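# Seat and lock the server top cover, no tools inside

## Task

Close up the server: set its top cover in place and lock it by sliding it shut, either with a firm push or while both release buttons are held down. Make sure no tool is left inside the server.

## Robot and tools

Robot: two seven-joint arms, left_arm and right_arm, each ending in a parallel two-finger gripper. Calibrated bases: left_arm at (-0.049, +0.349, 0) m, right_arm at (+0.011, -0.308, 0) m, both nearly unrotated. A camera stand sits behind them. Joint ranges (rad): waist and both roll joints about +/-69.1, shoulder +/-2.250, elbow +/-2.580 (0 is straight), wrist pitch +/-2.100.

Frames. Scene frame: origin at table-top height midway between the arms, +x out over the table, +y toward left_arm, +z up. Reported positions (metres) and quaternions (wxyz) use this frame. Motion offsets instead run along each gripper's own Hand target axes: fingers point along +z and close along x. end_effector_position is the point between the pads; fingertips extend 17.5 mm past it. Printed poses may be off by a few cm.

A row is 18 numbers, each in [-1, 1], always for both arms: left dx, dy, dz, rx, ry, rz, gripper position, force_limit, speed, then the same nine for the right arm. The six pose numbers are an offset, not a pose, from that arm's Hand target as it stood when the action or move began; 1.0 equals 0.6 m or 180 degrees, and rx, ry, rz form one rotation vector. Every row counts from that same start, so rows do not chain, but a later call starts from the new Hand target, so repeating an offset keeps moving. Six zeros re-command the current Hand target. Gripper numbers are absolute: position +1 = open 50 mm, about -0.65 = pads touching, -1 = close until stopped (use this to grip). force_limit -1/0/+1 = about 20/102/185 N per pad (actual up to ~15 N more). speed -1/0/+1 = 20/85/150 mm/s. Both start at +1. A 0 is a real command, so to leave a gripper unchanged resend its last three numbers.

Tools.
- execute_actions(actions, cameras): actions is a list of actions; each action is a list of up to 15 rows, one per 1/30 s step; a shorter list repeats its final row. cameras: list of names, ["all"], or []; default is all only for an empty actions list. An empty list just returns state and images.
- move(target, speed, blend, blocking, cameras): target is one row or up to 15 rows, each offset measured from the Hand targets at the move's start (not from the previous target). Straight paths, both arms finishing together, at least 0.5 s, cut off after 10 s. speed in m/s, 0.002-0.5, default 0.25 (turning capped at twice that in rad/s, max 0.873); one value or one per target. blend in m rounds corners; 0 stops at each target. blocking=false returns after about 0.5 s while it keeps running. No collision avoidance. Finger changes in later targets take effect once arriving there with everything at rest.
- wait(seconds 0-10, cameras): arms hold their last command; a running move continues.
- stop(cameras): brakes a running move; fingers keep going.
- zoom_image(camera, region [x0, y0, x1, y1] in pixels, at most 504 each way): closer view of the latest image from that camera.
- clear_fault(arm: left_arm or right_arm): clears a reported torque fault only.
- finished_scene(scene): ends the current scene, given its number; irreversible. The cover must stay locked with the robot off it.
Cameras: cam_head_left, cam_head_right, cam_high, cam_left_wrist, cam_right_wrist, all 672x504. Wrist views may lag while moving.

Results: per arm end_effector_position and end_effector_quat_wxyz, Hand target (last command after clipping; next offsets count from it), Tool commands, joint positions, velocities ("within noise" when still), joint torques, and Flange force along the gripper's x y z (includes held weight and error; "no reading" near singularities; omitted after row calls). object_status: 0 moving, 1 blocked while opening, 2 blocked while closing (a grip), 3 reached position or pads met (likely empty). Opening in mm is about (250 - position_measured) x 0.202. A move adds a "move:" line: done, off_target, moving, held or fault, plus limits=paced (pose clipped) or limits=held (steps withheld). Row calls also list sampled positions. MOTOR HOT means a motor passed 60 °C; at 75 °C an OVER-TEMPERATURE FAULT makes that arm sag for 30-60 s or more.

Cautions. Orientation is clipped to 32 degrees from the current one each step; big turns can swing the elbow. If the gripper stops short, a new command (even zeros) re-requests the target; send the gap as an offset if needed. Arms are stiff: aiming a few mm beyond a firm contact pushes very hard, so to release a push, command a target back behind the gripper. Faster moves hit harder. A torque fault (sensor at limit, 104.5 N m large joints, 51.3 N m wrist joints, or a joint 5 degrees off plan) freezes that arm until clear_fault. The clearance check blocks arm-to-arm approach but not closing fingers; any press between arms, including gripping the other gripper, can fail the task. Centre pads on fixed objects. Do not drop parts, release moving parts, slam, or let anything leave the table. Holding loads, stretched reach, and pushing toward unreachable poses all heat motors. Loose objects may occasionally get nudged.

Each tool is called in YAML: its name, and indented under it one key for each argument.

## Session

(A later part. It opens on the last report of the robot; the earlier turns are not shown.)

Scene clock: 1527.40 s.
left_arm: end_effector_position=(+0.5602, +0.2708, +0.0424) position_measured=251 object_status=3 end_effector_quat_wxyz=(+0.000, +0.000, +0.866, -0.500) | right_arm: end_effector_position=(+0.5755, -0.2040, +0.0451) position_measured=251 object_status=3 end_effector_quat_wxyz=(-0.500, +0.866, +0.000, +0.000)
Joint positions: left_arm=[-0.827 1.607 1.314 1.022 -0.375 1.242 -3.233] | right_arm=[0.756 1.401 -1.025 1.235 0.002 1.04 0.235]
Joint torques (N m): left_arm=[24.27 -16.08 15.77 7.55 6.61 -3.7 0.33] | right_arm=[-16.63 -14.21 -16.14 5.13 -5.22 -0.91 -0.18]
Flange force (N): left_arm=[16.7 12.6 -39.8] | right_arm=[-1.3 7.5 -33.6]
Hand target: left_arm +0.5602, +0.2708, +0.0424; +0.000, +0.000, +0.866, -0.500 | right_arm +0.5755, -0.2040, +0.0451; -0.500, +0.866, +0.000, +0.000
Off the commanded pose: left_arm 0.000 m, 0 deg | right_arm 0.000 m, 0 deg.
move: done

move:
  target: [-0.0012,0,0,0,0,0,-1,-1,0,0.0012,0,0,0,0,0,-1,-1,0]
  speed: 0.01

move:
  target: [-0.0012,0,0,0,0,0,-1,-1,0,0.0012,0,0,0,0,0,-1,-1,0]
  speed: 0.01

move:
  target: [-0.0012,0,0,0,0,0,-1,-1,0,0.0012,0,0,0,0,0,-1,-1,0]
  speed: 0.01
  cameras: ["cam_left_wrist", "cam_right_wrist"]

Scene clock: 1533.30 s.
left_arm: end_effector_position=(+0.5609, +0.2708, +0.0424) position_measured=251 object_status=3 end_effector_quat_wxyz=(+0.000, +0.000, +0.866, -0.500) | right_arm: end_effector_position=(+0.5762, -0.2040, +0.0450) position_measured=251 object_status=3 end_effector_quat_wxyz=(-0.500, +0.866, +0.000, +0.000)
Joint positions: left_arm=[-0.825 1.607 1.314 1.018 -0.375 1.244 -3.234] | right_arm=[0.754 1.402 -1.025 1.232 0.002 1.042 0.234]
Joint torques (N m): left_arm=[23.88 -17.81 17.73 7.12 7.68 -3.95 0.34] | right_arm=[-17.12 -13.91 -15.98 4.7 -5.19 -1.55 -0.22]
Flange force (N): left_arm=[17.6 15.7 -37.5] | right_arm=[-2.9 7.0 -35.4]
Hand target: left_arm +0.5609, +0.2708, +0.0425; +0.000, +0.000, +0.866, -0.500 | right_arm +0.5762, -0.2040, +0.0450; -0.500, +0.866, +0.000, +0.000
Off the commanded pose: left_arm 0.000 m, 0 deg | right_arm 0.000 m, 0 deg.
move: done

Scene clock: 1534.00 s.
left_arm: end_effector_position=(+0.5616, +0.2708, +0.0425) position_measured=251 object_status=3 end_effector_quat_wxyz=(+0.000, +0.000, +0.866, -0.500) | right_arm: end_effector_position=(+0.5770, -0.2040, +0.0451) position_measured=251 object_status=3 end_effector_quat_wxyz=(-0.500, +0.866, +0.000, +0.000)
Joint positions: left_arm=[-0.823 1.608 1.314 1.014 -0.374 1.246 -3.234] | right_arm=[0.753 1.402 -1.025 1.229 0.002 1.044 0.234]
Joint torques (N m): left_arm=[23.68 -18.8 18.95 6.66 8.25 -4.22 0.38] | right_arm=[-17.39 -14.02 -16.27 4.82 -5.31 -1.46 -0.18]
Flange force (N): left_arm=[18.9 17.3 -36.2] | right_arm=[-2.9 7.4 -35.4]
Hand target: left_arm +0.5616, +0.2708, +0.0425; +0.000, +0.000, +0.866, -0.500 | right_arm +0.5770, -0.2040, +0.0450; -0.500, +0.866, +0.000, +0.000
Off the commanded pose: left_arm 0.000 m, 0 deg | right_arm 0.000 m, 0 deg.
move: done

Scene clock: 1534.70 s.
left_arm: end_effector_position=(+0.5624, +0.2708, +0.0424) position_measured=251 object_status=3 end_effector_quat_wxyz=(+0.000, +0.000, +0.866, -0.500) | right_arm: end_effector_position=(+0.5777, -0.2040, +0.0450) position_measured=251 object_status=3 end_effector_quat_wxyz=(-0.500, +0.866, +0.000, +0.000)
Joint positions: left_arm=[-0.821 1.608 1.314 1.01 -0.374 1.248 -3.235] | right_arm=[0.751 1.403 -1.025 1.225 0.002 1.045 0.234]
Joint torques (N m): left_arm=[24 -19.32 19.78 6.74 8.71 -4.26 0.31] | right_arm=[-17.17 -14.97 -17.33 4.13 -5.94 -1.77 -0.25]
Flange force (N): left_arm=[19.5 18.6 -35.8] | right_arm=[-4.0 9.2 -34.4]
Hand target: left_arm +0.5623, +0.2708, +0.0424; +0.000, +0.000, +0.866, -0.500 | right_arm +0.5777, -0.2040, +0.0450; -0.500, +0.866, +0.000, +0.000
Off the commanded pose: left_arm 0.000 m, 0 deg | right_arm 0.000 m, 0 deg.
move: done
camera_calibration:
cam_left_wrist: T_world_to_cam=[[-0.9991, 0.0345873, -0.0245526, 0.555036], [0.0383295, 0.488314, -0.871826, -0.0526526], [-0.0181647, -0.871982, -0.4892, 0.43462], [0, 0, 0, 1]] pos_world=[0.564449, 0.385495, 0.18034]
cam_right_wrist: T_world_to_cam=[[0.999788, 0.0135895, -0.0154963, -0.574543], [-0.0063292, -0.513098, -0.858307, -0.0132186], [-0.0196151, 0.858223, -0.512903, 0.375941], [0, 0, 0, 1]] pos_world=[0.581712, -0.321615, 0.172572]
Images, in order (width x height): cam_left_wrist 672x504, cam_right_wrist 672x504.

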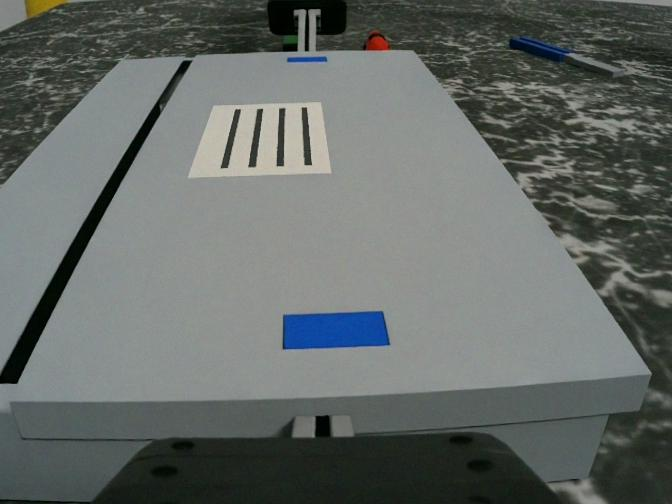

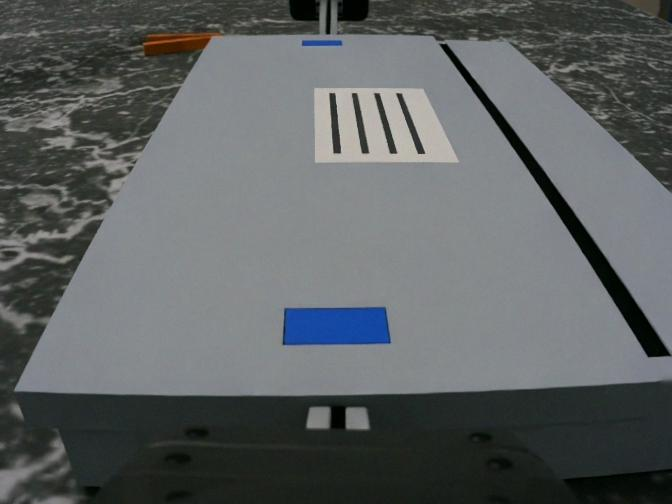

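move:
  target: [0,0.025,-0.0433,0,0,0,-1,-1,0,0,0,0,0,0,0,-1,-1,0]
  speed: 0.06
  cameras: ["cam_left_wrist", "cam_right_wrist"]

zoom_image:
  camera: "cam_left_wrist"
  region: [0, 310, 160, 430]

zoom_image:
  camera: "cam_left_wrist"
  region: [480, 310, 640, 430]

Scene clock: 1544.07 s.
left_arm: end_effector_position=(+0.5623, +0.3008, +0.0425) position_measured=251 object_status=3 end_effector_quat_wxyz=(+0.000, +0.000, +0.866, -0.500) | right_arm: end_effector_position=(+0.5777, -0.2040, +0.0450) position_measured=251 object_status=3 end_effector_quat_wxyz=(-0.500, +0.866, +0.000, +0.000)
Joint positions: left_arm=[-0.84 1.612 1.316 0.948 -0.374 1.321 -3.268] | right_arm=[0.751 1.403 -1.025 1.225 0.002 1.045 0.234]
Joint torques (N m): left_arm=[1.81 -23.96 11.53 -0.03 3.02 0.54 0.26] | right_arm=[-16.43 -15.11 -16.97 4.59 -5.73 -1.13 -0.23]
Flange force (N): left_arm=[3.9 0.6 -1.6] | right_arm=[-1.9 9.0 -32.6]
Hand target: left_arm +0.5623, +0.3008, +0.0425; +0.000, +0.000, +0.866, -0.500 | right_arm +0.5777, -0.2040, +0.0450; -0.500, +0.866, +0.000, +0.000
Off the commanded pose: left_arm 0.000 m, 0 deg | right_arm 0.000 m, 0 deg.
move: done
camera_calibration:
cam_left_wrist: T_world_to_cam=[[-0.999102, 0.0344998, -0.0246054, 0.553941], [0.0383312, 0.488241, -0.871866, -0.0673106], [-0.0180659, -0.872026, -0.489125, 0.460815], [0, 0, 0, 1]] pos_world=[0.564349, 0.415596, 0.18034]
cam_right_wrist: T_world_to_cam=[[0.999787, 0.0135381, -0.0155832, -0.574544], [-0.00643018, -0.513098, -0.858306, -0.0131605], [-0.0196155, 0.858223, -0.512901, 0.375941], [0, 0, 0, 1]] pos_world=[0.581711, -0.321616, 0.172572]
Images, in order (width x height): cam_left_wrist 672x504, cam_right_wrist 672x504.

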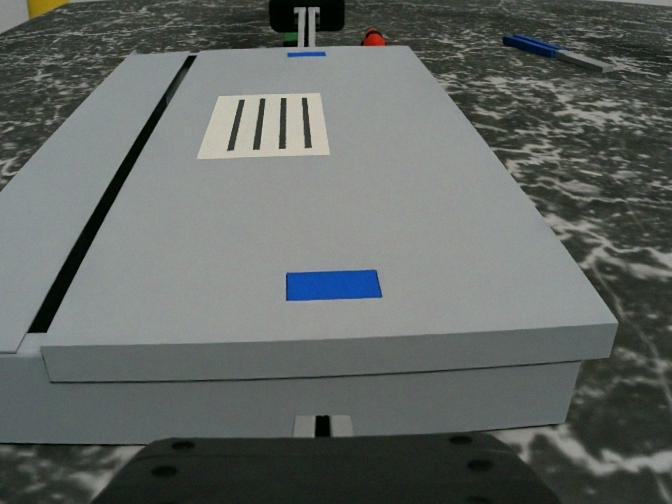

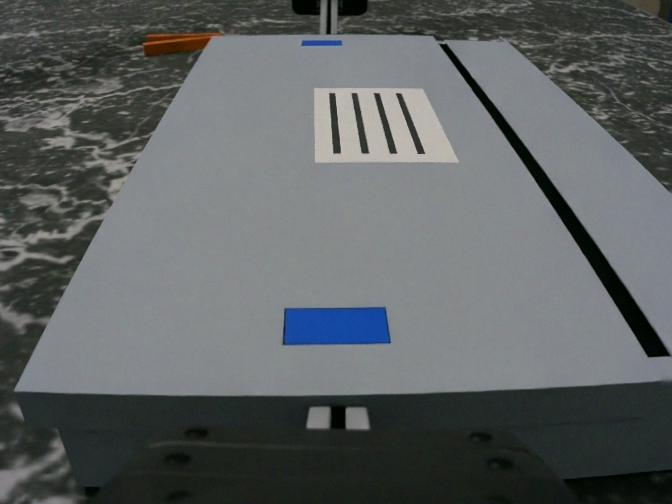

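Scaled by 3.150.

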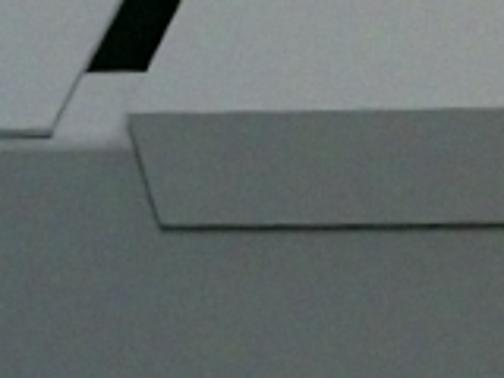

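Scaled by 3.150.

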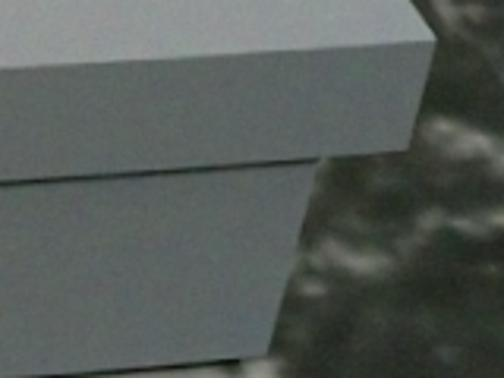

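move:
  target:
    - [0.1372,-0.178,-0.2168,0,0,0.999,-1,-1,0,0,0.0167,-0.0289,0,0,0,-1,-1,0]
    - [0.1538,-0.1887,0.0851,-0.6134,-0.1644,0.6134,-1,-1,0,0,0.0167,-0.0289,0,0,0,-1,-1,0]
  speed: [0.45,0.4]
  blend: [0.04,0]
  cameras: ["cam_left_wrist"]

Scene clock: 1595.33 s.
left_arm: end_effector_position=(+0.4736, +0.2509, +0.1467) position_measured=251 object_status=3 end_effector_quat_wxyz=(+0.556, +0.717, +0.275, +0.317) | right_arm: end_effector_position=(+0.5777, -0.2240, +0.0450) position_measured=251 object_status=3 end_effector_quat_wxyz=(-0.500, +0.866, +0.000, +0.000)
Joint positions: left_arm=[-1.336 2.146 1.664 2.371 -2.393 0.702 -4.454] | right_arm=[0.772 1.407 -1.021 1.194 0.006 1.092 0.247]
Joint torques (N m): left_arm=[7.2 27.19 10.26 5.12 -0.73 -3.03 0.29] | right_arm=[0.84 -21.68 -10.19 -1.74 -2.48 0.58 -0.08]
Flange force (N): left_arm=[102.0 40.5 -60.1] | right_arm=[4.6 -1.1 -1.3]
Flange force when the fault began (N): left_arm=[199.3 63.9 -136.8]
Hand target: left_arm +0.4736, +0.2509, +0.1467; +0.556, +0.717, +0.275, +0.317 (not the last commanded pose) | right_arm +0.5777, -0.2240, +0.0450; -0.500, +0.866, +0.000, +0.000
Tool commands: left_gripper/position=-1.0 left_gripper/force_limit=-1.0 left_gripper/speed=+0.003922 right_gripper/position=-1.0 right_gripper/force_limit=-1.0 right_gripper/speed=+0.0
Off the commanded pose: left_arm 0.060 m, 42 deg | right_arm 0.000 m, 0 deg.
TORQUE FAULT: joint 2 (shoulder) of the left arm strayed more than 5 degrees from its planned motion, and that arm stopped. A torque fault puts only its own arm into a fault stop. That arm's remaining commands of this call were not run. That arm may still press on what stopped it. That arm is still stopped at the end of this call. While its stop runs, that arm takes no new command, but its gripper still runs the gripper command that each later call begins with.
CLEAR FAULT: the left arm stays stopped (ARMSTATE_IN_FAULT) until you call clear_fault(arm="left_arm").
TORQUE WARNING: the torque sensor of joint 2 (shoulder) of the left arm reached its warning level (56.7 N m).
move: fault (left_arm); path passed 1 of 2 targets; limits=paced
camera_calibration:
cam_left_wrist: T_world_to_cam=[[0.634209, 0.749527, 0.189706, -0.514821], [0.0274823, -0.267063, 0.963287, -0.023217], [0.772673, -0.605712, -0.189972, -0.0185592], [0, 0, 0, 1]] pos_world=[0.341483, 0.368431, 0.116504]
Images, in order (width x height): cam_left_wrist 672x504.

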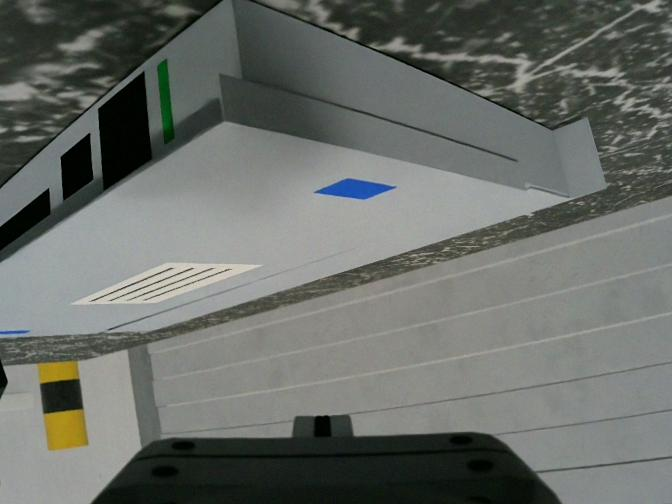

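clear_fault:
  arm: "left_arm"
  cameras: ["cam_high", "cam_head_left"]

Scene clock: 1598.57 s.
left_arm: end_effector_position=(+0.4736, +0.2509, +0.1467) position_measured=251 object_status=3 end_effector_quat_wxyz=(+0.556, +0.717, +0.275, +0.317) | right_arm: end_effector_position=(+0.5777, -0.2240, +0.0450) position_measured=251 object_status=3 end_effector_quat_wxyz=(-0.500, +0.866, +0.000, +0.000)
Joint positions: left_arm=[-1.336 2.146 1.664 2.371 -2.393 0.702 -4.454] | right_arm=[0.772 1.407 -1.021 1.194 0.006 1.092 0.247]
Joint torques (N m): left_arm=[7.17 27.2 10.28 5.14 -0.75 -2.98 0.27] | right_arm=[0.81 -21.63 -10.22 -1.67 -2.47 0.59 -0.1]
Flange force (N): left_arm=[102.3 40.4 -60.0] | right_arm=[4.8 -1.0 -1.4]
Hand target: left_arm +0.4736, +0.2509, +0.1467; +0.556, +0.717, +0.275, +0.317 (not the last commanded pose) | right_arm +0.5777, -0.2240, +0.0450; -0.500, +0.866, +0.000, +0.000
Tool commands: left_gripper/position=-1.0 left_gripper/force_limit=-1.0 left_gripper/speed=+0.003922 right_gripper/position=-1.0 right_gripper/force_limit=-1.0 right_gripper/speed=+0.0
Off the commanded pose: left_arm 0.060 m, 42 deg | right_arm 0.000 m, 0 deg.
TORQUE FAULT, CONTINUED: the left arm's stop, for the torque fault of joint 2 (shoulder) that an earlier result reported, is over. The call counts as one of the actions that you can send in this scene. That arm's target is now where it stood when the stop ended, not its last command. That arm's gripper keeps its grip as last carried out, and that arm accepts commands again: back off and push less far.
CLEAR FAULT: your call cleared the left arm's torque fault.
Images, in order (width x height): cam_head_left 672x504, cam_high 672x504.

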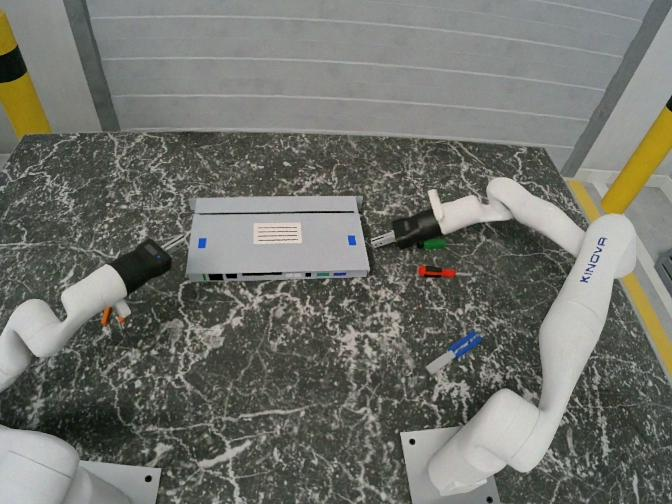

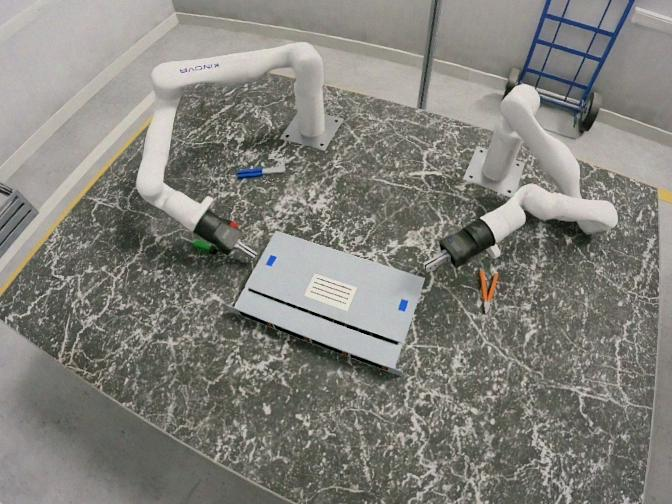

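zoom_image:
  camera: "cam_head_left"
  region: [170, 180, 390, 300]

Scaled by 2.291 from the camera's 672x504 image, which has a finer 960x720 frame.

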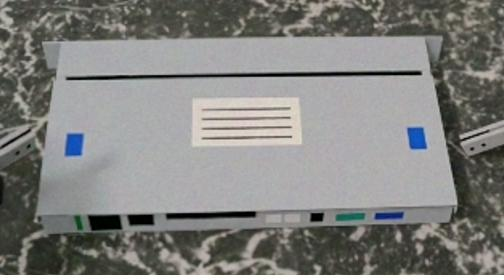

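move:
  target:
    - [0.0922,0.1753,-0.0877,0.04,-0.135,0.026,-1,-1,0,0,0,0,0,0,0,-1,-1,0]
    - [0.0922,0.1753,-0.0877,0.0815,-0.2717,0.0525,-1,-1,0,0,0,0,0,0,0,-1,-1,0]
  speed: 0.15
  blend: [0.02,0]
  cameras: ["cam_high"]

Scene clock: 1612.70 s.
left_arm: end_effector_position=(+0.4737, +0.3008, +0.2667) position_measured=251 object_status=3 end_effector_quat_wxyz=(+0.499, +0.866, +0.000, +0.000) | right_arm: end_effector_position=(+0.5777, -0.2240, +0.0450) position_measured=251 object_status=3 end_effector_quat_wxyz=(-0.500, +0.866, +0.000, +0.000)
Joint positions: left_arm=[-1.003 1.541 1.982 1.304 -0.701 1.496 -5.761] | right_arm=[0.772 1.407 -1.021 1.194 0.006 1.092 0.247]
Joint torques (N m): left_arm=[1.77 -20.6 11.72 0.12 2.68 -1.35 0.29] | right_arm=[0.8 -21.69 -10.17 -1.74 -2.49 0.6 -0.05]
Flange force (N): left_arm=[-1.2 -1.5 -1.4] | right_arm=[4.5 -1.1 -1.3]
Hand target: left_arm +0.4738, +0.3008, +0.2667; +0.499, +0.866, +0.000, +0.000 | right_arm +0.5777, -0.2240, +0.0450; -0.500, +0.866, +0.000, +0.000
Off the commanded pose: left_arm 0.000 m, 0 deg | right_arm 0.000 m, 0 deg.
move: done
Images, in order (width x height): cam_high 672x504.

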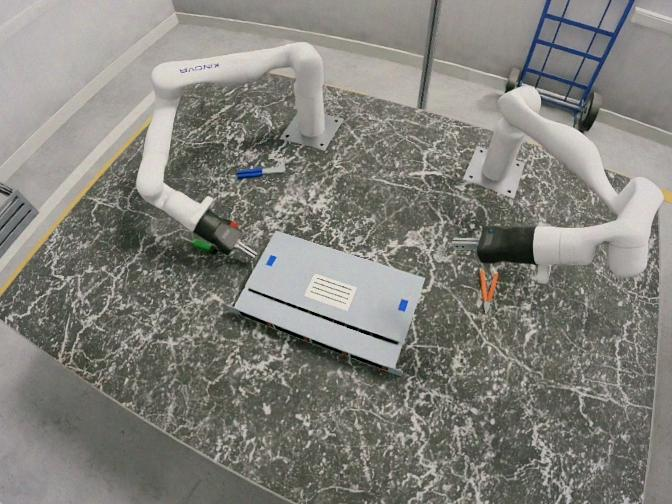

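move:
  target: [0,0,0,0,0,0,-1,-1,0,0,0.049,-0.085,0,0,0,-1,-1,0]
  speed: 0.1
  cameras: ["cam_right_wrist"]

zoom_image:
  camera: "cam_right_wrist"
  region: [510, 190, 670, 310]

zoom_image:
  camera: "cam_right_wrist"
  region: [60, 200, 220, 320]

Scene clock: 1640.50 s.
left_arm: end_effector_position=(+0.4737, +0.3008, +0.2667) position_measured=251 object_status=3 end_effector_quat_wxyz=(+0.499, +0.866, +0.000, +0.000) | right_arm: end_effector_position=(+0.5777, -0.2829, +0.0451) position_measured=251 object_status=3 end_effector_quat_wxyz=(-0.500, +0.866, +0.000, +0.000)
Joint positions: left_arm=[-1.003 1.541 1.982 1.304 -0.701 1.496 -5.761] | right_arm=[0.821 1.424 -1.008 1.082 0.018 1.236 0.288]
Joint torques (N m): left_arm=[1.81 -20.61 11.76 0.15 2.66 -1.37 0.3] | right_arm=[0.92 -22.42 -9.68 -1.98 -2.65 0.73 -0.03]
Flange force (N): left_arm=[-1.1 -1.6 -1.5] | right_arm=[4.7 -1.0 -1.6]
Hand target: left_arm +0.4737, +0.3008, +0.2667; +0.499, +0.866, +0.000, +0.000 | right_arm +0.5777, -0.2829, +0.0451; -0.500, +0.866, +0.000, +0.000
Off the commanded pose: left_arm 0.000 m, 0 deg | right_arm 0.000 m, 0 deg.
move: done
camera_calibration:
cam_right_wrist: T_world_to_cam=[[0.999789, 0.0134512, -0.0155321, -0.573519], [-0.00642919, -0.513171, -0.858262, -0.0537327], [-0.0195153, 0.858181, -0.512976, 0.443679], [0, 0, 0, 1]] pos_world=[0.581711, -0.400616, 0.172572]
Images, in order (width x height): cam_right_wrist 672x504.

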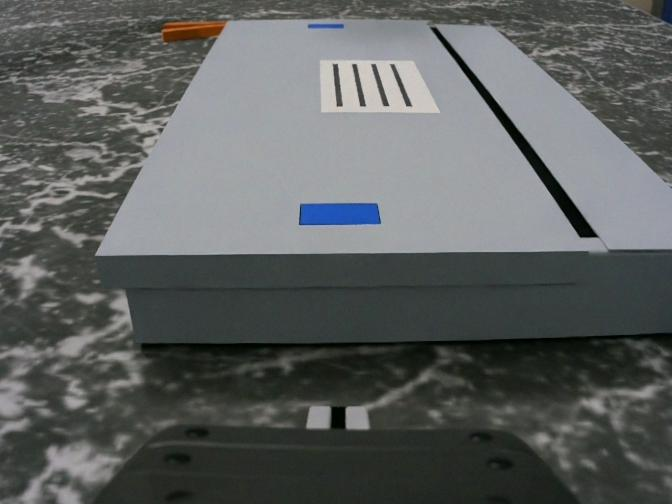

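Scaled by 3.150.

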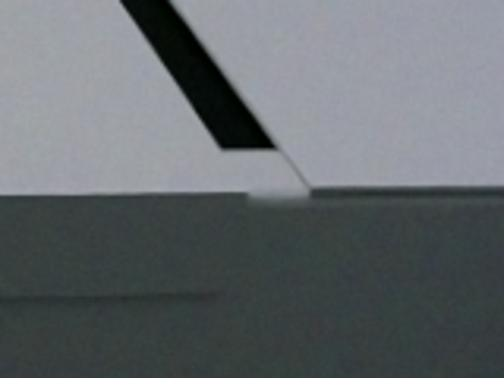

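Scaled by 3.150.

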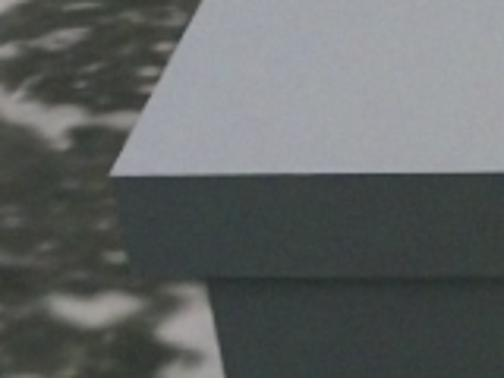

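move:
  target:
    - [0.127,-0.2178,0.0118,0,0,-0.999,-1,-1,0,0,0,0,0,0,0,-1,-1,0]
    - [0.1445,-0.3272,0.1809,0,0,-1.0,-1,-1,0,0,0,0,0,0,0,-1,-1,0]
  speed: [0.45,0.2]
  blend: [0.03,0]
  cameras: ["cam_left_wrist"]

Scene clock: 1660.93 s.
left_arm: end_effector_position=(+0.5604, +0.3053, +0.0424) position_measured=251 object_status=3 end_effector_quat_wxyz=(+0.000, +0.000, +0.866, -0.499) | right_arm: end_effector_position=(+0.5777, -0.2829, +0.0451) position_measured=251 object_status=3 end_effector_quat_wxyz=(-0.500, +0.866, +0.000, +0.000)
Joint positions: left_arm=[-0.821 1.531 1.116 0.946 -0.16 1.303 -3.384] | right_arm=[0.821 1.424 -1.009 1.082 0.018 1.236 0.288]
Joint torques (N m): left_arm=[1.81 -24.15 11.02 -1.56 2.92 0.88 0.31] | right_arm=[0.78 -22.46 -9.63 -1.87 -2.65 0.71 -0.08]
Flange force (N): left_arm=[4.1 0.4 -1.8] | right_arm=[5.0 -0.6 -1.9]
Hand target: left_arm +0.5604, +0.3053, +0.0424; +0.000, +0.000, +0.866, -0.499 | right_arm +0.5777, -0.2829, +0.0451; -0.500, +0.866, +0.000, +0.000
Off the commanded pose: left_arm 0.000 m, 0 deg | right_arm 0.000 m, 0 deg.
move: done
camera_calibration:
cam_left_wrist: T_world_to_cam=[[-0.999108, 0.0351268, -0.0234212, 0.551629], [0.0376217, 0.489011, -0.871466, -0.0692553], [-0.0191585, -0.87157, -0.489897, 0.465137], [0, 0, 0, 1]] pos_world=[0.562654, 0.419889, 0.180435]
Images, in order (width x height): cam_left_wrist 672x504.

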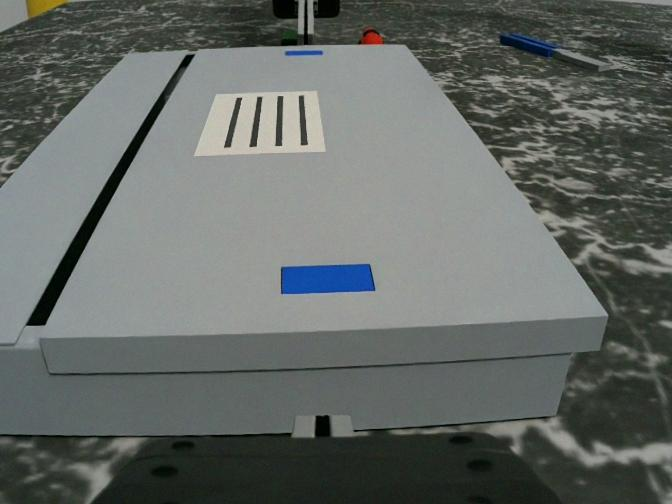

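move:
  target:
    - [0,-0.0234,0.0405,0,0,0,-1,-1,0,0,-0.052,0.0995,0,0,0,-1,-1,0]
    - [0,-0.0276,0.0478,0,0,0,-1,-1,0,0,-0.0603,0.1148,0,0,0,-1,-1,0]
  speed: [0.1,0.03]
  blend: [0.003,0]

move:
  target: [0,-0.0012,0.0021,0,0,0,-1,-1,0,0,-0.0012,0.0021,0,0,0,-1,-1,0]
  speed: 0.01

Scene clock: 1666.17 s.
left_arm: end_effector_position=(+0.5604, +0.2723, +0.0424) position_measured=251 object_status=3 end_effector_quat_wxyz=(+0.000, +0.000, +0.866, -0.499) | right_arm: end_effector_position=(+0.5777, -0.2053, +0.0420) position_measured=251 object_status=3 end_effector_quat_wxyz=(-0.500, +0.866, +0.000, +0.000)
Joint positions: left_arm=[-0.8 1.522 1.117 1.016 -0.155 1.222 -3.358] | right_arm=[0.752 1.408 -1.024 1.222 0.004 1.047 0.237]
Joint torques (N m): left_arm=[10.15 -21.49 14.23 1.29 4.67 -0.41 0.3] | right_arm=[-6.02 -18.97 -13.05 0.68 -3.78 -0.28 -0.12]
Flange force (N): left_arm=[8.6 6.0 -15.4] | right_arm=[1.6 2.9 -13.8]
Hand target: left_arm +0.5604, +0.2722, +0.0424; +0.000, +0.000, +0.866, -0.499 | right_arm +0.5777, -0.2051, +0.0420; -0.500, +0.866, +0.000, +0.000
Off the commanded pose: left_arm 0.000 m, 0 deg | right_arm 0.000 m, 0 deg.
move: done

Scene clock: 1666.87 s.
left_arm: end_effector_position=(+0.5604, +0.2709, +0.0423) position_measured=251 object_status=3 end_effector_quat_wxyz=(+0.000, +0.000, +0.866, -0.499) | right_arm: end_effector_position=(+0.5777, -0.2038, +0.0420) position_measured=251 object_status=3 end_effector_quat_wxyz=(-0.500, +0.866, +0.000, +0.000)
Joint positions: left_arm=[-0.798 1.522 1.117 1.018 -0.155 1.218 -3.356] | right_arm=[0.751 1.408 -1.024 1.224 0.004 1.043 0.236]
Joint torques (N m): left_arm=[24.86 -16.36 17.68 6.71 7.04 -2.25 0.34] | right_arm=[-19.83 -13.46 -17.81 4.35 -6.14 -2.78 -0.29]
Flange force (N): left_arm=[15.5 13.4 -40.2] | right_arm=[-7.2 9.1 -40.6]
Hand target: left_arm +0.5604, +0.2708, +0.0423; +0.000, +0.000, +0.866, -0.499 | right_arm +0.5777, -0.2037, +0.0420; -0.500, +0.866, +0.000, +0.000
Off the commanded pose: left_arm 0.000 m, 0 deg | right_arm 0.000 m, 0 deg.
move: done

move:
  target: [0.005,0,0,0,0,0,-1,-1,0,-0.005,0,0,0,0,0,-1,-1,0]
  speed: 0.01

move:
  target: [0.0017,0,0,0,0,0,-1,-1,0,-0.0025,0,0,0,0,0,-1,-1,0]
  speed: 0.01
  cameras: ["cam_left_wrist", "cam_right_wrist"]

Scene clock: 1670.97 s.
left_arm: end_effector_position=(+0.5574, +0.2707, +0.0424) position_measured=251 object_status=3 end_effector_quat_wxyz=(+0.000, +0.000, +0.866, -0.499) | right_arm: end_effector_position=(+0.5747, -0.2037, +0.0420) position_measured=251 object_status=3 end_effector_quat_wxyz=(-0.500, +0.866, +0.000, +0.000)
Joint positions: left_arm=[-0.806 1.519 1.117 1.035 -0.155 1.209 -3.356] | right_arm=[0.756 1.406 -1.024 1.237 0.004 1.036 0.238]
Joint torques (N m): left_arm=[23.55 -16.21 16.7 12.15 6.67 3.45 0.15] | right_arm=[-19.31 -12.79 -16.71 10.93 -5.51 2.8 -0.11]
Flange force (N): left_arm=[-0.9 15.9 -33.5] | right_arm=[9.2 11.2 -34.6]
Hand target: left_arm +0.5574, +0.2708, +0.0424; +0.000, +0.000, +0.866, -0.499 | right_arm +0.5747, -0.2037, +0.0420; -0.500, +0.866, +0.000, +0.000
Off the commanded pose: left_arm 0.000 m, 0 deg | right_arm 0.000 m, 0 deg.
move: done

Scene clock: 1671.67 s.
left_arm: end_effector_position=(+0.5563, +0.2708, +0.0423) position_measured=251 object_status=3 end_effector_quat_wxyz=(+0.000, +0.000, +0.866, -0.499) | right_arm: end_effector_position=(+0.5732, -0.2037, +0.0420) position_measured=251 object_status=3 end_effector_quat_wxyz=(-0.500, +0.866, +0.000, +0.000)
Joint positions: left_arm=[-0.808 1.518 1.117 1.04 -0.155 1.207 -3.356] | right_arm=[0.759 1.405 -1.025 1.244 0.004 1.032 0.238]
Joint torques (N m): left_arm=[22.59 -19.31 20.54 10.3 8.63 2.57 0.13] | right_arm=[-19.49 -12.59 -16.57 11.08 -5.39 2.78 -0.09]
Flange force (N): left_arm=[2.5 21.1 -29.5] | right_arm=[9.3 11.1 -35.2]
Hand target: left_arm +0.5564, +0.2707, +0.0423; +0.000, +0.000, +0.866, -0.499 | right_arm +0.5732, -0.2037, +0.0420; -0.500, +0.866, +0.000, +0.000
Off the commanded pose: left_arm 0.000 m, 0 deg | right_arm 0.000 m, 0 deg.
move: done
camera_calibration:
cam_left_wrist: T_world_to_cam=[[-0.999108, 0.0351268, -0.0234212, 0.548842], [0.0376217, 0.489011, -0.871466, -0.052321], [-0.0191585, -0.87157, -0.489897, 0.434942], [0, 0, 0, 1]] pos_world=[0.558654, 0.385389, 0.180335]
cam_right_wrist: T_world_to_cam=[[0.99979, 0.0135034, -0.0154454, -0.570134], [-0.00632966, -0.513097, -0.858307, -0.0157534], [-0.0195151, 0.858224, -0.512904, 0.373948], [0, 0, 0, 1]] pos_world=[0.577212, -0.321316, 0.169472]
Images, in order (width x height): cam_left_wrist 672x504, cam_right_wrist 672x504.

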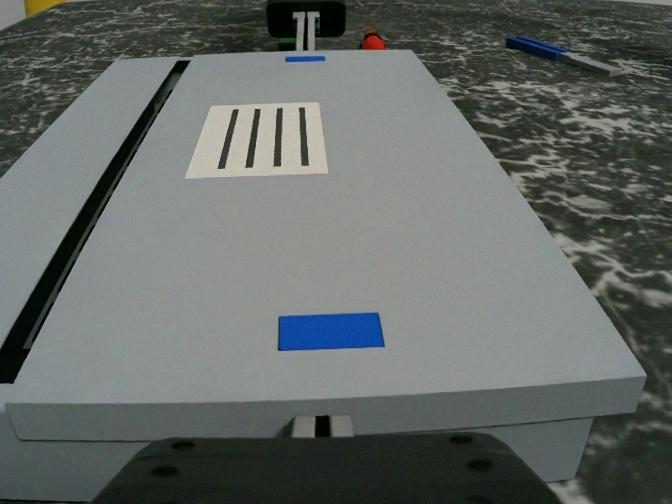

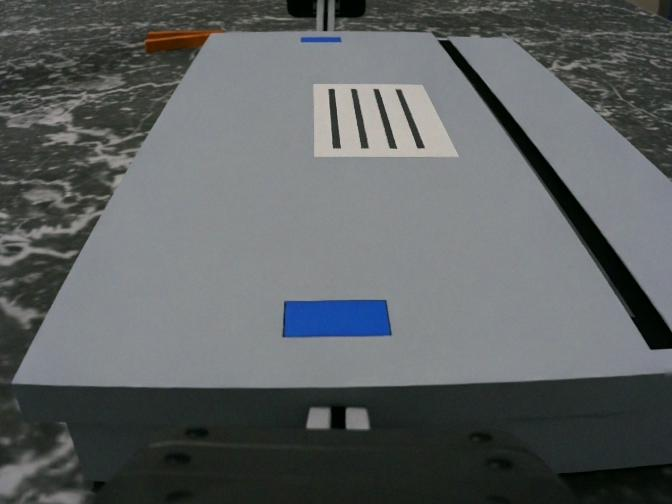

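move:
  target: [0,0.0022,0.0013,0,0,0,-1,-1,0,0,0,0,0,0,0,-1,-1,0]
  speed: 0.01

move:
  target: [0,0.0022,0.0013,0,0,0,-1,-1,0,0,0,0,0,0,0,-1,-1,0]
  speed: 0.01
  cameras: ["cam_left_wrist"]

Scene clock: 1677.93 s.
left_arm: end_effector_position=(+0.5563, +0.2708, +0.0408) position_measured=251 object_status=3 end_effector_quat_wxyz=(+0.000, +0.000, +0.866, -0.499) | right_arm: end_effector_position=(+0.5732, -0.2037, +0.0420) position_measured=251 object_status=3 end_effector_quat_wxyz=(-0.500, +0.866, +0.000, +0.000)
Joint positions: left_arm=[-0.808 1.521 1.116 1.039 -0.156 1.206 -3.358] | right_arm=[0.759 1.405 -1.025 1.244 0.004 1.032 0.238]
Joint torques (N m): left_arm=[22.11 -19.51 20.5 9.9 8.55 2.39 0.16] | right_arm=[-19.66 -12.39 -16.55 10.24 -5.39 2.02 -0.16]
Flange force (N): left_arm=[3.0 20.8 -28.9] | right_arm=[6.9 10.4 -36.4]
Hand target: left_arm +0.5563, +0.2707, +0.0408; +0.000, +0.000, +0.866, -0.499 | right_arm +0.5732, -0.2037, +0.0420; -0.500, +0.866, +0.000, +0.000
Off the commanded pose: left_arm 0.000 m, 0 deg | right_arm 0.000 m, 0 deg.
move: done

Scene clock: 1678.63 s.
left_arm: end_effector_position=(+0.5564, +0.2707, +0.0393) position_measured=251 object_status=3 end_effector_quat_wxyz=(+0.000, +0.000, +0.866, -0.499) | right_arm: end_effector_position=(+0.5732, -0.2037, +0.0420) position_measured=251 object_status=3 end_effector_quat_wxyz=(-0.500, +0.866, +0.000, +0.000)
Joint positions: left_arm=[-0.807 1.523 1.115 1.038 -0.157 1.205 -3.36] | right_arm=[0.759 1.405 -1.025 1.244 0.004 1.032 0.238]
Joint torques (N m): left_arm=[24.6 -15.19 16.39 9.14 6.35 -0.13 0.27] | right_arm=[-19.83 -12.31 -16.56 10.28 -5.38 1.93 -0.12]
Flange force (N): left_arm=[8.7 12.9 -39.3] | right_arm=[6.9 10.4 -36.9]
Hand target: left_arm +0.5563, +0.2707, +0.0393; +0.000, +0.000, +0.866, -0.499 | right_arm +0.5732, -0.2037, +0.0420; -0.500, +0.866, +0.000, +0.000
Off the commanded pose: left_arm 0.000 m, 0 deg | right_arm 0.000 m, 0 deg.
move: done
camera_calibration:
cam_left_wrist: T_world_to_cam=[[-0.999108, 0.0351268, -0.0234212, 0.548772], [0.0376217, 0.489011, -0.871466, -0.0549354], [-0.0191585, -0.87157, -0.489897, 0.433472], [0, 0, 0, 1]] pos_world=[0.558654, 0.385389, 0.177335]
Images, in order (width x height): cam_left_wrist 672x504.

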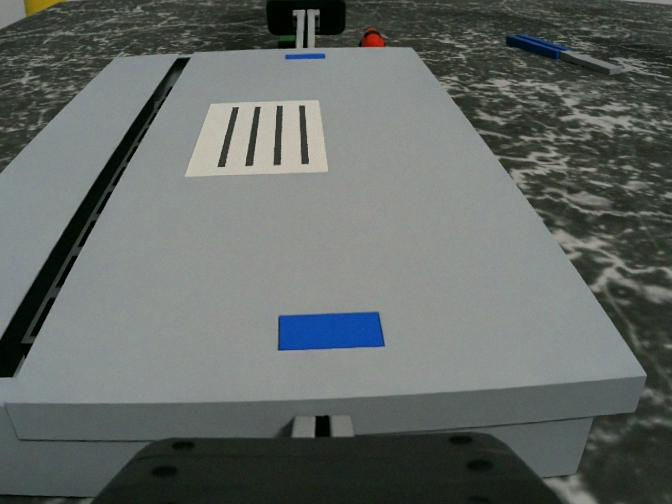

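move:
  target: [0,0.025,-0.0433,0,0,0,-1,-1,0,0,0.025,-0.0433,0,0,0,-1,-1,0]
  speed: 0.06
  cameras: ["cam_left_wrist", "cam_right_wrist"]

zoom_image:
  camera: "cam_left_wrist"
  region: [0, 310, 160, 430]

zoom_image:
  camera: "cam_right_wrist"
  region: [510, 280, 670, 400]

Scene clock: 1684.13 s.
left_arm: end_effector_position=(+0.5563, +0.3008, +0.0393) position_measured=251 object_status=3 end_effector_quat_wxyz=(+0.000, +0.000, +0.866, -0.499) | right_arm: end_effector_position=(+0.5732, -0.2338, +0.0419) position_measured=251 object_status=3 end_effector_quat_wxyz=(-0.500, +0.866, +0.000, +0.000)
Joint positions: left_arm=[-0.828 1.531 1.114 0.977 -0.162 1.279 -3.384] | right_arm=[0.79 1.411 -1.019 1.197 0.01 1.102 0.259]
Joint torques (N m): left_arm=[1.77 -23.89 11.16 -1.4 2.99 0.88 0.31] | right_arm=[0.76 -21.67 -10.18 -1.62 -2.55 0.63 -0.07]
Flange force (N): left_arm=[3.6 0.6 -1.9] | right_arm=[4.6 -0.8 -1.4]
Hand target: left_arm +0.5563, +0.3007, +0.0393; +0.000, +0.000, +0.866, -0.499 | right_arm +0.5732, -0.2337, +0.0420; -0.500, +0.866, +0.000, +0.000
Off the commanded pose: left_arm 0.000 m, 0 deg | right_arm 0.000 m, 0 deg.
move: done
camera_calibration:
cam_left_wrist: T_world_to_cam=[[-0.999112, 0.0350772, -0.0233345, 0.547726], [0.0375219, 0.489015, -0.871468, -0.0695515], [-0.0191577, -0.87157, -0.489897, 0.459619], [0, 0, 0, 1]] pos_world=[0.558655, 0.415389, 0.177335]
cam_right_wrist: T_world_to_cam=[[0.99979, 0.0133156, -0.0155666, -0.569772], [-0.0065301, -0.513097, -0.858306, -0.0310829], [-0.019416, 0.858228, -0.512902, 0.399725], [0, 0, 0, 1]] pos_world=[0.577211, -0.351417, 0.169472]
Images, in order (width x height): cam_left_wrist 672x504, cam_right_wrist 672x504.

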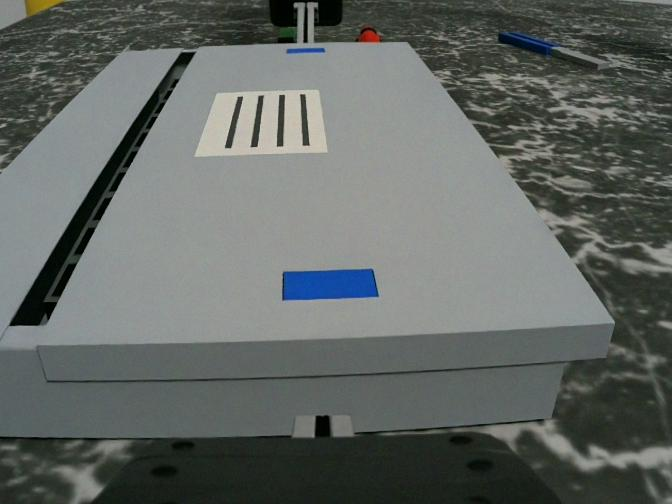

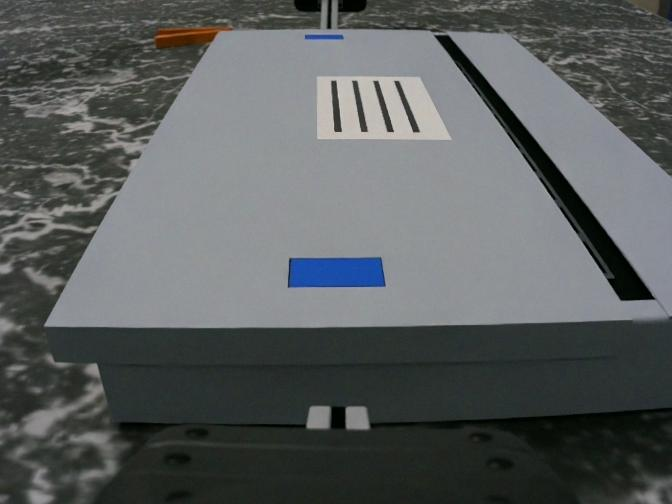

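Scaled by 3.150.

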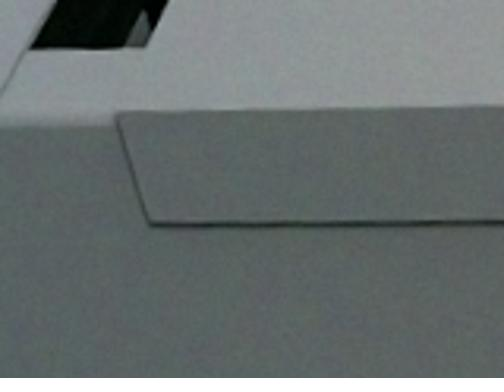

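Scaled by 3.150.

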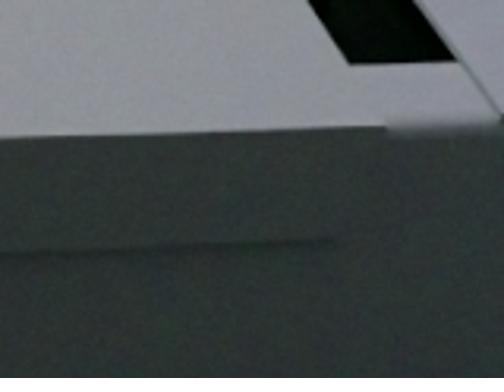

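move:
  target:
    - [0.0938,-0.067,-0.1528,-0.1,0,0,-1,-1,0,-0.0887,-0.0656,-0.1463,-0.1,0,0,-1,-1,0]
    - [0.2105,-0.1171,-0.0663,-0.25,0,0,-1,-1,0,-0.2137,-0.1157,-0.0597,-0.25,0,0,-1,-1,0]
    - [0.1938,-0.1213,0.041,-0.3333,0,0,-1,-1,0,-0.197,-0.1182,0.0447,-0.3333,0,0,-1,-1,0]
    - [0.1938,-0.0671,0.0723,-0.3333,0,0,-1,-1,0,-0.197,-0.0684,0.0735,-0.3333,0,0,-1,-1,0]
  speed: [0.2,0.2,0.2,0.1]
  blend: [0.03,0.02,0.005,0]
  cameras: ["cam_left_wrist", "cam_right_wrist"]

Scene clock: 1703.50 s.
left_arm: end_effector_position=(+0.4401, +0.2430, +0.0525) position_measured=251 object_status=3 end_effector_quat_wxyz=(+0.000, +0.000, +1.000, +0.001) | right_arm: end_effector_position=(+0.4550, -0.1750, +0.0555) position_measured=251 object_status=3 end_effector_quat_wxyz=(+0.000, +1.000, +0.000, +0.000)
Joint positions: left_arm=[-0.293 0.818 0.676 1.647 -0.622 0.903 -2.457] | right_arm=[0.066 0.713 -0.579 1.751 0.506 0.831 -0.786]
Joint torques (N m): left_arm=[1.8 -19.32 6.13 -5.78 0.18 0.08 0.3] | right_arm=[0.75 -17.58 -3.61 -5.51 0.13 -0.19 -0.06]
Flange force (N): left_arm=[0.0 4.3 -0.8] | right_arm=[0.8 -2.0 -2.5]
Hand target: left_arm +0.4401, +0.2430, +0.0525; +0.000, +0.000, +1.000, +0.001 | right_arm +0.4550, -0.1750, +0.0555; +0.000, +1.000, +0.000, +0.000
Off the commanded pose: left_arm 0.000 m, 0 deg | right_arm 0.000 m, 0 deg.
move: done
camera_calibration:
cam_left_wrist: T_world_to_cam=[[-0.999091, 0.0381493, 0.0190061, 0.430956], [0.037919, 0.999205, -0.0123332, -0.194761], [-0.0194615, -0.0116013, -0.999743, 0.231391], [0, 0, 0, 1]] pos_world=[0.442453, 0.18085, 0.220739]
cam_right_wrist: T_world_to_cam=[[0.999792, -0.00622188, -0.0194224, -0.455391], [-0.00592988, -0.999869, 0.0150561, -0.124012], [-0.0195135, -0.0149378, -0.999698, 0.228178], [0, 0, 0, 1]] pos_world=[0.459013, -0.123421, 0.221131]
Images, in order (width x height): cam_left_wrist 672x504, cam_right_wrist 672x504.

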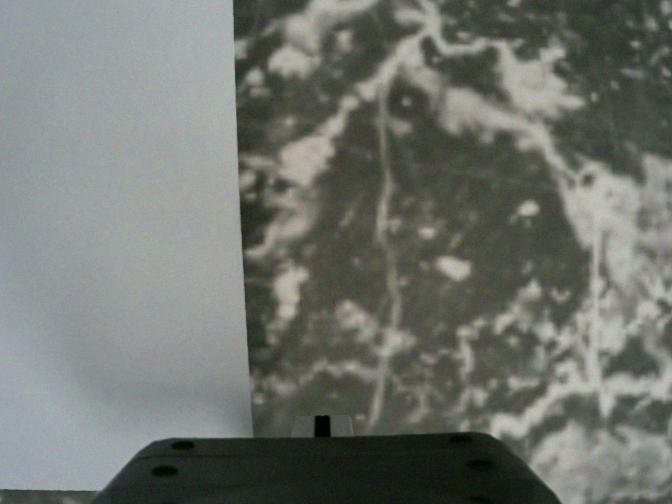

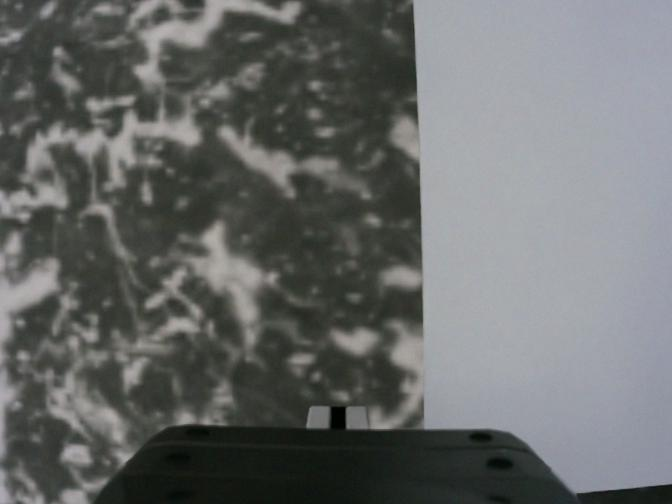

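move:
  target: [-0.0192,0,0,0,0,0,-1,-1,0,0.0205,0,0,0,0,0,-1,-1,0]
  speed: 0.05

move:
  target: [-0.0033,0,0,0,0,0,-1,-1,0,0.0025,0,0,0,0,0,-1,-1,0]
  speed: 0.02

Scene clock: 1708.57 s.
left_arm: end_effector_position=(+0.4516, +0.2430, +0.0524) position_measured=251 object_status=3 end_effector_quat_wxyz=(+0.000, +0.000, +1.000, +0.001) | right_arm: end_effector_position=(+0.4673, -0.1750, +0.0555) position_measured=251 object_status=3 end_effector_quat_wxyz=(+0.000, +1.000, +0.000, +0.000)
Joint positions: left_arm=[-0.288 0.837 0.676 1.604 -0.622 0.927 -2.473] | right_arm=[0.067 0.733 -0.578 1.708 0.505 0.854 -0.768]
Joint torques (N m): left_arm=[1.94 -20.94 6.71 -8.12 -0.3 -1.16 0.24] | right_arm=[0.81 -18.05 -3.62 -5.6 0.15 -0.19 -0.03]
Flange force (N): left_arm=[4.2 5.3 -0.2] | right_arm=[0.9 -2.2 -2.6]
Hand target: left_arm +0.4516, +0.2430, +0.0525; +0.000, +0.000, +1.000, +0.001 | right_arm +0.4673, -0.1750, +0.0555; +0.000, +1.000, +0.000, +0.000
Off the commanded pose: left_arm 0.000 m, 0 deg | right_arm 0.000 m, 0 deg.
move: done

Scene clock: 1709.27 s.
left_arm: end_effector_position=(+0.4535, +0.2430, +0.0524) position_measured=251 object_status=3 end_effector_quat_wxyz=(+0.000, +0.000, +1.000, +0.001) | right_arm: end_effector_position=(+0.4688, -0.1750, +0.0555) position_measured=251 object_status=3 end_effector_quat_wxyz=(+0.000, +1.000, +0.000, +0.000)
Joint positions: left_arm=[-0.288 0.841 0.676 1.597 -0.622 0.931 -2.475] | right_arm=[0.067 0.735 -0.577 1.703 0.505 0.857 -0.766]
Joint torques (N m): left_arm=[-1.13 -22.22 4.31 -22.85 -5.73 -10.27 0.05] | right_arm=[0.78 -18.13 -3.7 -5.58 0.11 -0.23 -0.09]
Flange force (N): left_arm=[38.3 6.0 -14.0] | right_arm=[1.3 -2.1 -2.6]
Hand target: left_arm +0.4536, +0.2430, +0.0525; +0.000, +0.000, +1.000, +0.001 | right_arm +0.4688, -0.1750, +0.0555; +0.000, +1.000, +0.000, +0.000
Off the commanded pose: left_arm 0.000 m, 0 deg | right_arm 0.000 m, 0 deg.
move: done

move:
  target: [0,0,0,0,0,0,-1,-1,0,0.002,0,0,0,0,0,-1,-1,0]
  speed: 0.02

move:
  target: [0,0,0,0,0,0,-1,-1,0,0.002,0,0,0,0,0,-1,-1,0]
  speed: 0.02

Scene clock: 1712.33 s.
left_arm: end_effector_position=(+0.4536, +0.2430, +0.0525) position_measured=251 object_status=3 end_effector_quat_wxyz=(+0.000, +0.000, +1.000, +0.001) | right_arm: end_effector_position=(+0.4700, -0.1750, +0.0555) position_measured=251 object_status=3 end_effector_quat_wxyz=(+0.000, +1.000, +0.000, +0.000)
Joint positions: left_arm=[-0.288 0.841 0.676 1.597 -0.622 0.931 -2.475] | right_arm=[0.067 0.737 -0.577 1.699 0.505 0.86 -0.765]
Joint torques (N m): left_arm=[-1.14 -22.58 4.37 -23.53 -5.85 -10.57 -0.02] | right_arm=[1.52 -18.59 -2.93 -7.61 0.93 -1.24 -0.11]
Flange force (N): left_arm=[39.8 6.2 -13.7] | right_arm=[-3.3 -2.4 -4.0]
Hand target: left_arm +0.4536, +0.2430, +0.0525; +0.000, +0.000, +1.000, +0.001 | right_arm +0.4700, -0.1750, +0.0555; +0.000, +1.000, +0.000, +0.000
Off the commanded pose: left_arm 0.000 m, 0 deg | right_arm 0.000 m, 0 deg.
move: done

Scene clock: 1713.03 s.
left_arm: end_effector_position=(+0.4537, +0.2431, +0.0525) position_measured=251 object_status=3 end_effector_quat_wxyz=(+0.000, +0.000, +1.000, +0.001) | right_arm: end_effector_position=(+0.4712, -0.1750, +0.0555) position_measured=251 object_status=3 end_effector_quat_wxyz=(+0.000, +1.000, +0.000, +0.000)
Joint positions: left_arm=[-0.288 0.841 0.676 1.596 -0.622 0.931 -2.475] | right_arm=[0.067 0.739 -0.577 1.695 0.505 0.862 -0.763]
Joint torques (N m): left_arm=[0.47 -25.27 6.83 -14.91 -2.34 -4.12 0.18] | right_arm=[1.39 -18.45 -3.07 -6.76 0.71 -0.77 -0.09]
Flange force (N): left_arm=[16.2 4.7 3.3] | right_arm=[-1.5 -2.7 -3.6]
Hand target: left_arm +0.4536, +0.2430, +0.0525; +0.000, +0.000, +1.000, +0.001 | right_arm +0.4712, -0.1750, +0.0555; +0.000, +1.000, +0.000, +0.000
Off the commanded pose: left_arm 0.000 m, 0 deg | right_arm 0.000 m, 0 deg.
move: done

move:
  target: [-0.0033,0,0,0,0,0,-1,-1,0,0.0033,0,0,0,0,0,-1,-1,0]
  speed: 0.02

move:
  target: [-0.0033,0,0,0,0,0,-1,-1,0,0.0033,0,0,0,0,0,-1,-1,0]
  speed: 0.02

Scene clock: 1716.57 s.
left_arm: end_effector_position=(+0.4556, +0.2430, +0.0525) position_measured=251 object_status=3 end_effector_quat_wxyz=(+0.000, +0.000, +1.000, +0.001) | right_arm: end_effector_position=(+0.4731, -0.1749, +0.0555) position_measured=251 object_status=3 end_effector_quat_wxyz=(+0.000, +1.000, +0.000, +0.000)
Joint positions: left_arm=[-0.287 0.844 0.676 1.589 -0.622 0.935 -2.478] | right_arm=[0.067 0.742 -0.577 1.688 0.505 0.866 -0.76]
Joint torques (N m): left_arm=[1.11 -23.75 6.87 -12.61 -1.58 -3.18 0.19] | right_arm=[0.92 -18.46 -3.26 -5.73 0.23 -0.29 -0.05]
Flange force (N): left_arm=[12.3 5.2 1.8] | right_arm=[1.2 -2.5 -2.9]
Hand target: left_arm +0.4556, +0.2430, +0.0525; +0.000, +0.000, +1.000, +0.001 | right_arm +0.4732, -0.1750, +0.0555; +0.000, +1.000, +0.000, +0.000
Off the commanded pose: left_arm 0.000 m, 0 deg | right_arm 0.000 m, 0 deg.
move: done

Scene clock: 1717.27 s.
left_arm: end_effector_position=(+0.4575, +0.2430, +0.0524) position_measured=251 object_status=3 end_effector_quat_wxyz=(+0.000, +0.000, +1.000, +0.001) | right_arm: end_effector_position=(+0.4751, -0.1750, +0.0555) position_measured=251 object_status=3 end_effector_quat_wxyz=(+0.000, +1.000, +0.000, +0.000)
Joint positions: left_arm=[-0.286 0.847 0.676 1.582 -0.622 0.939 -2.481] | right_arm=[0.067 0.745 -0.577 1.681 0.505 0.869 -0.757]
Joint torques (N m): left_arm=[0.96 -22.25 6.26 -13.8 -2.19 -4.49 0.13] | right_arm=[1.22 -18.87 -3.32 -6.91 0.64 -0.74 -0.11]
Flange force (N): left_arm=[16.9 5.7 -3.6] | right_arm=[-1.4 -2.3 -2.8]
Hand target: left_arm +0.4575, +0.2430, +0.0524; +0.000, +0.000, +1.000, +0.001 | right_arm +0.4751, -0.1750, +0.0555; +0.000, +1.000, +0.000, +0.000
Off the commanded pose: left_arm 0.000 m, 0 deg | right_arm 0.000 m, 0 deg.
move: done


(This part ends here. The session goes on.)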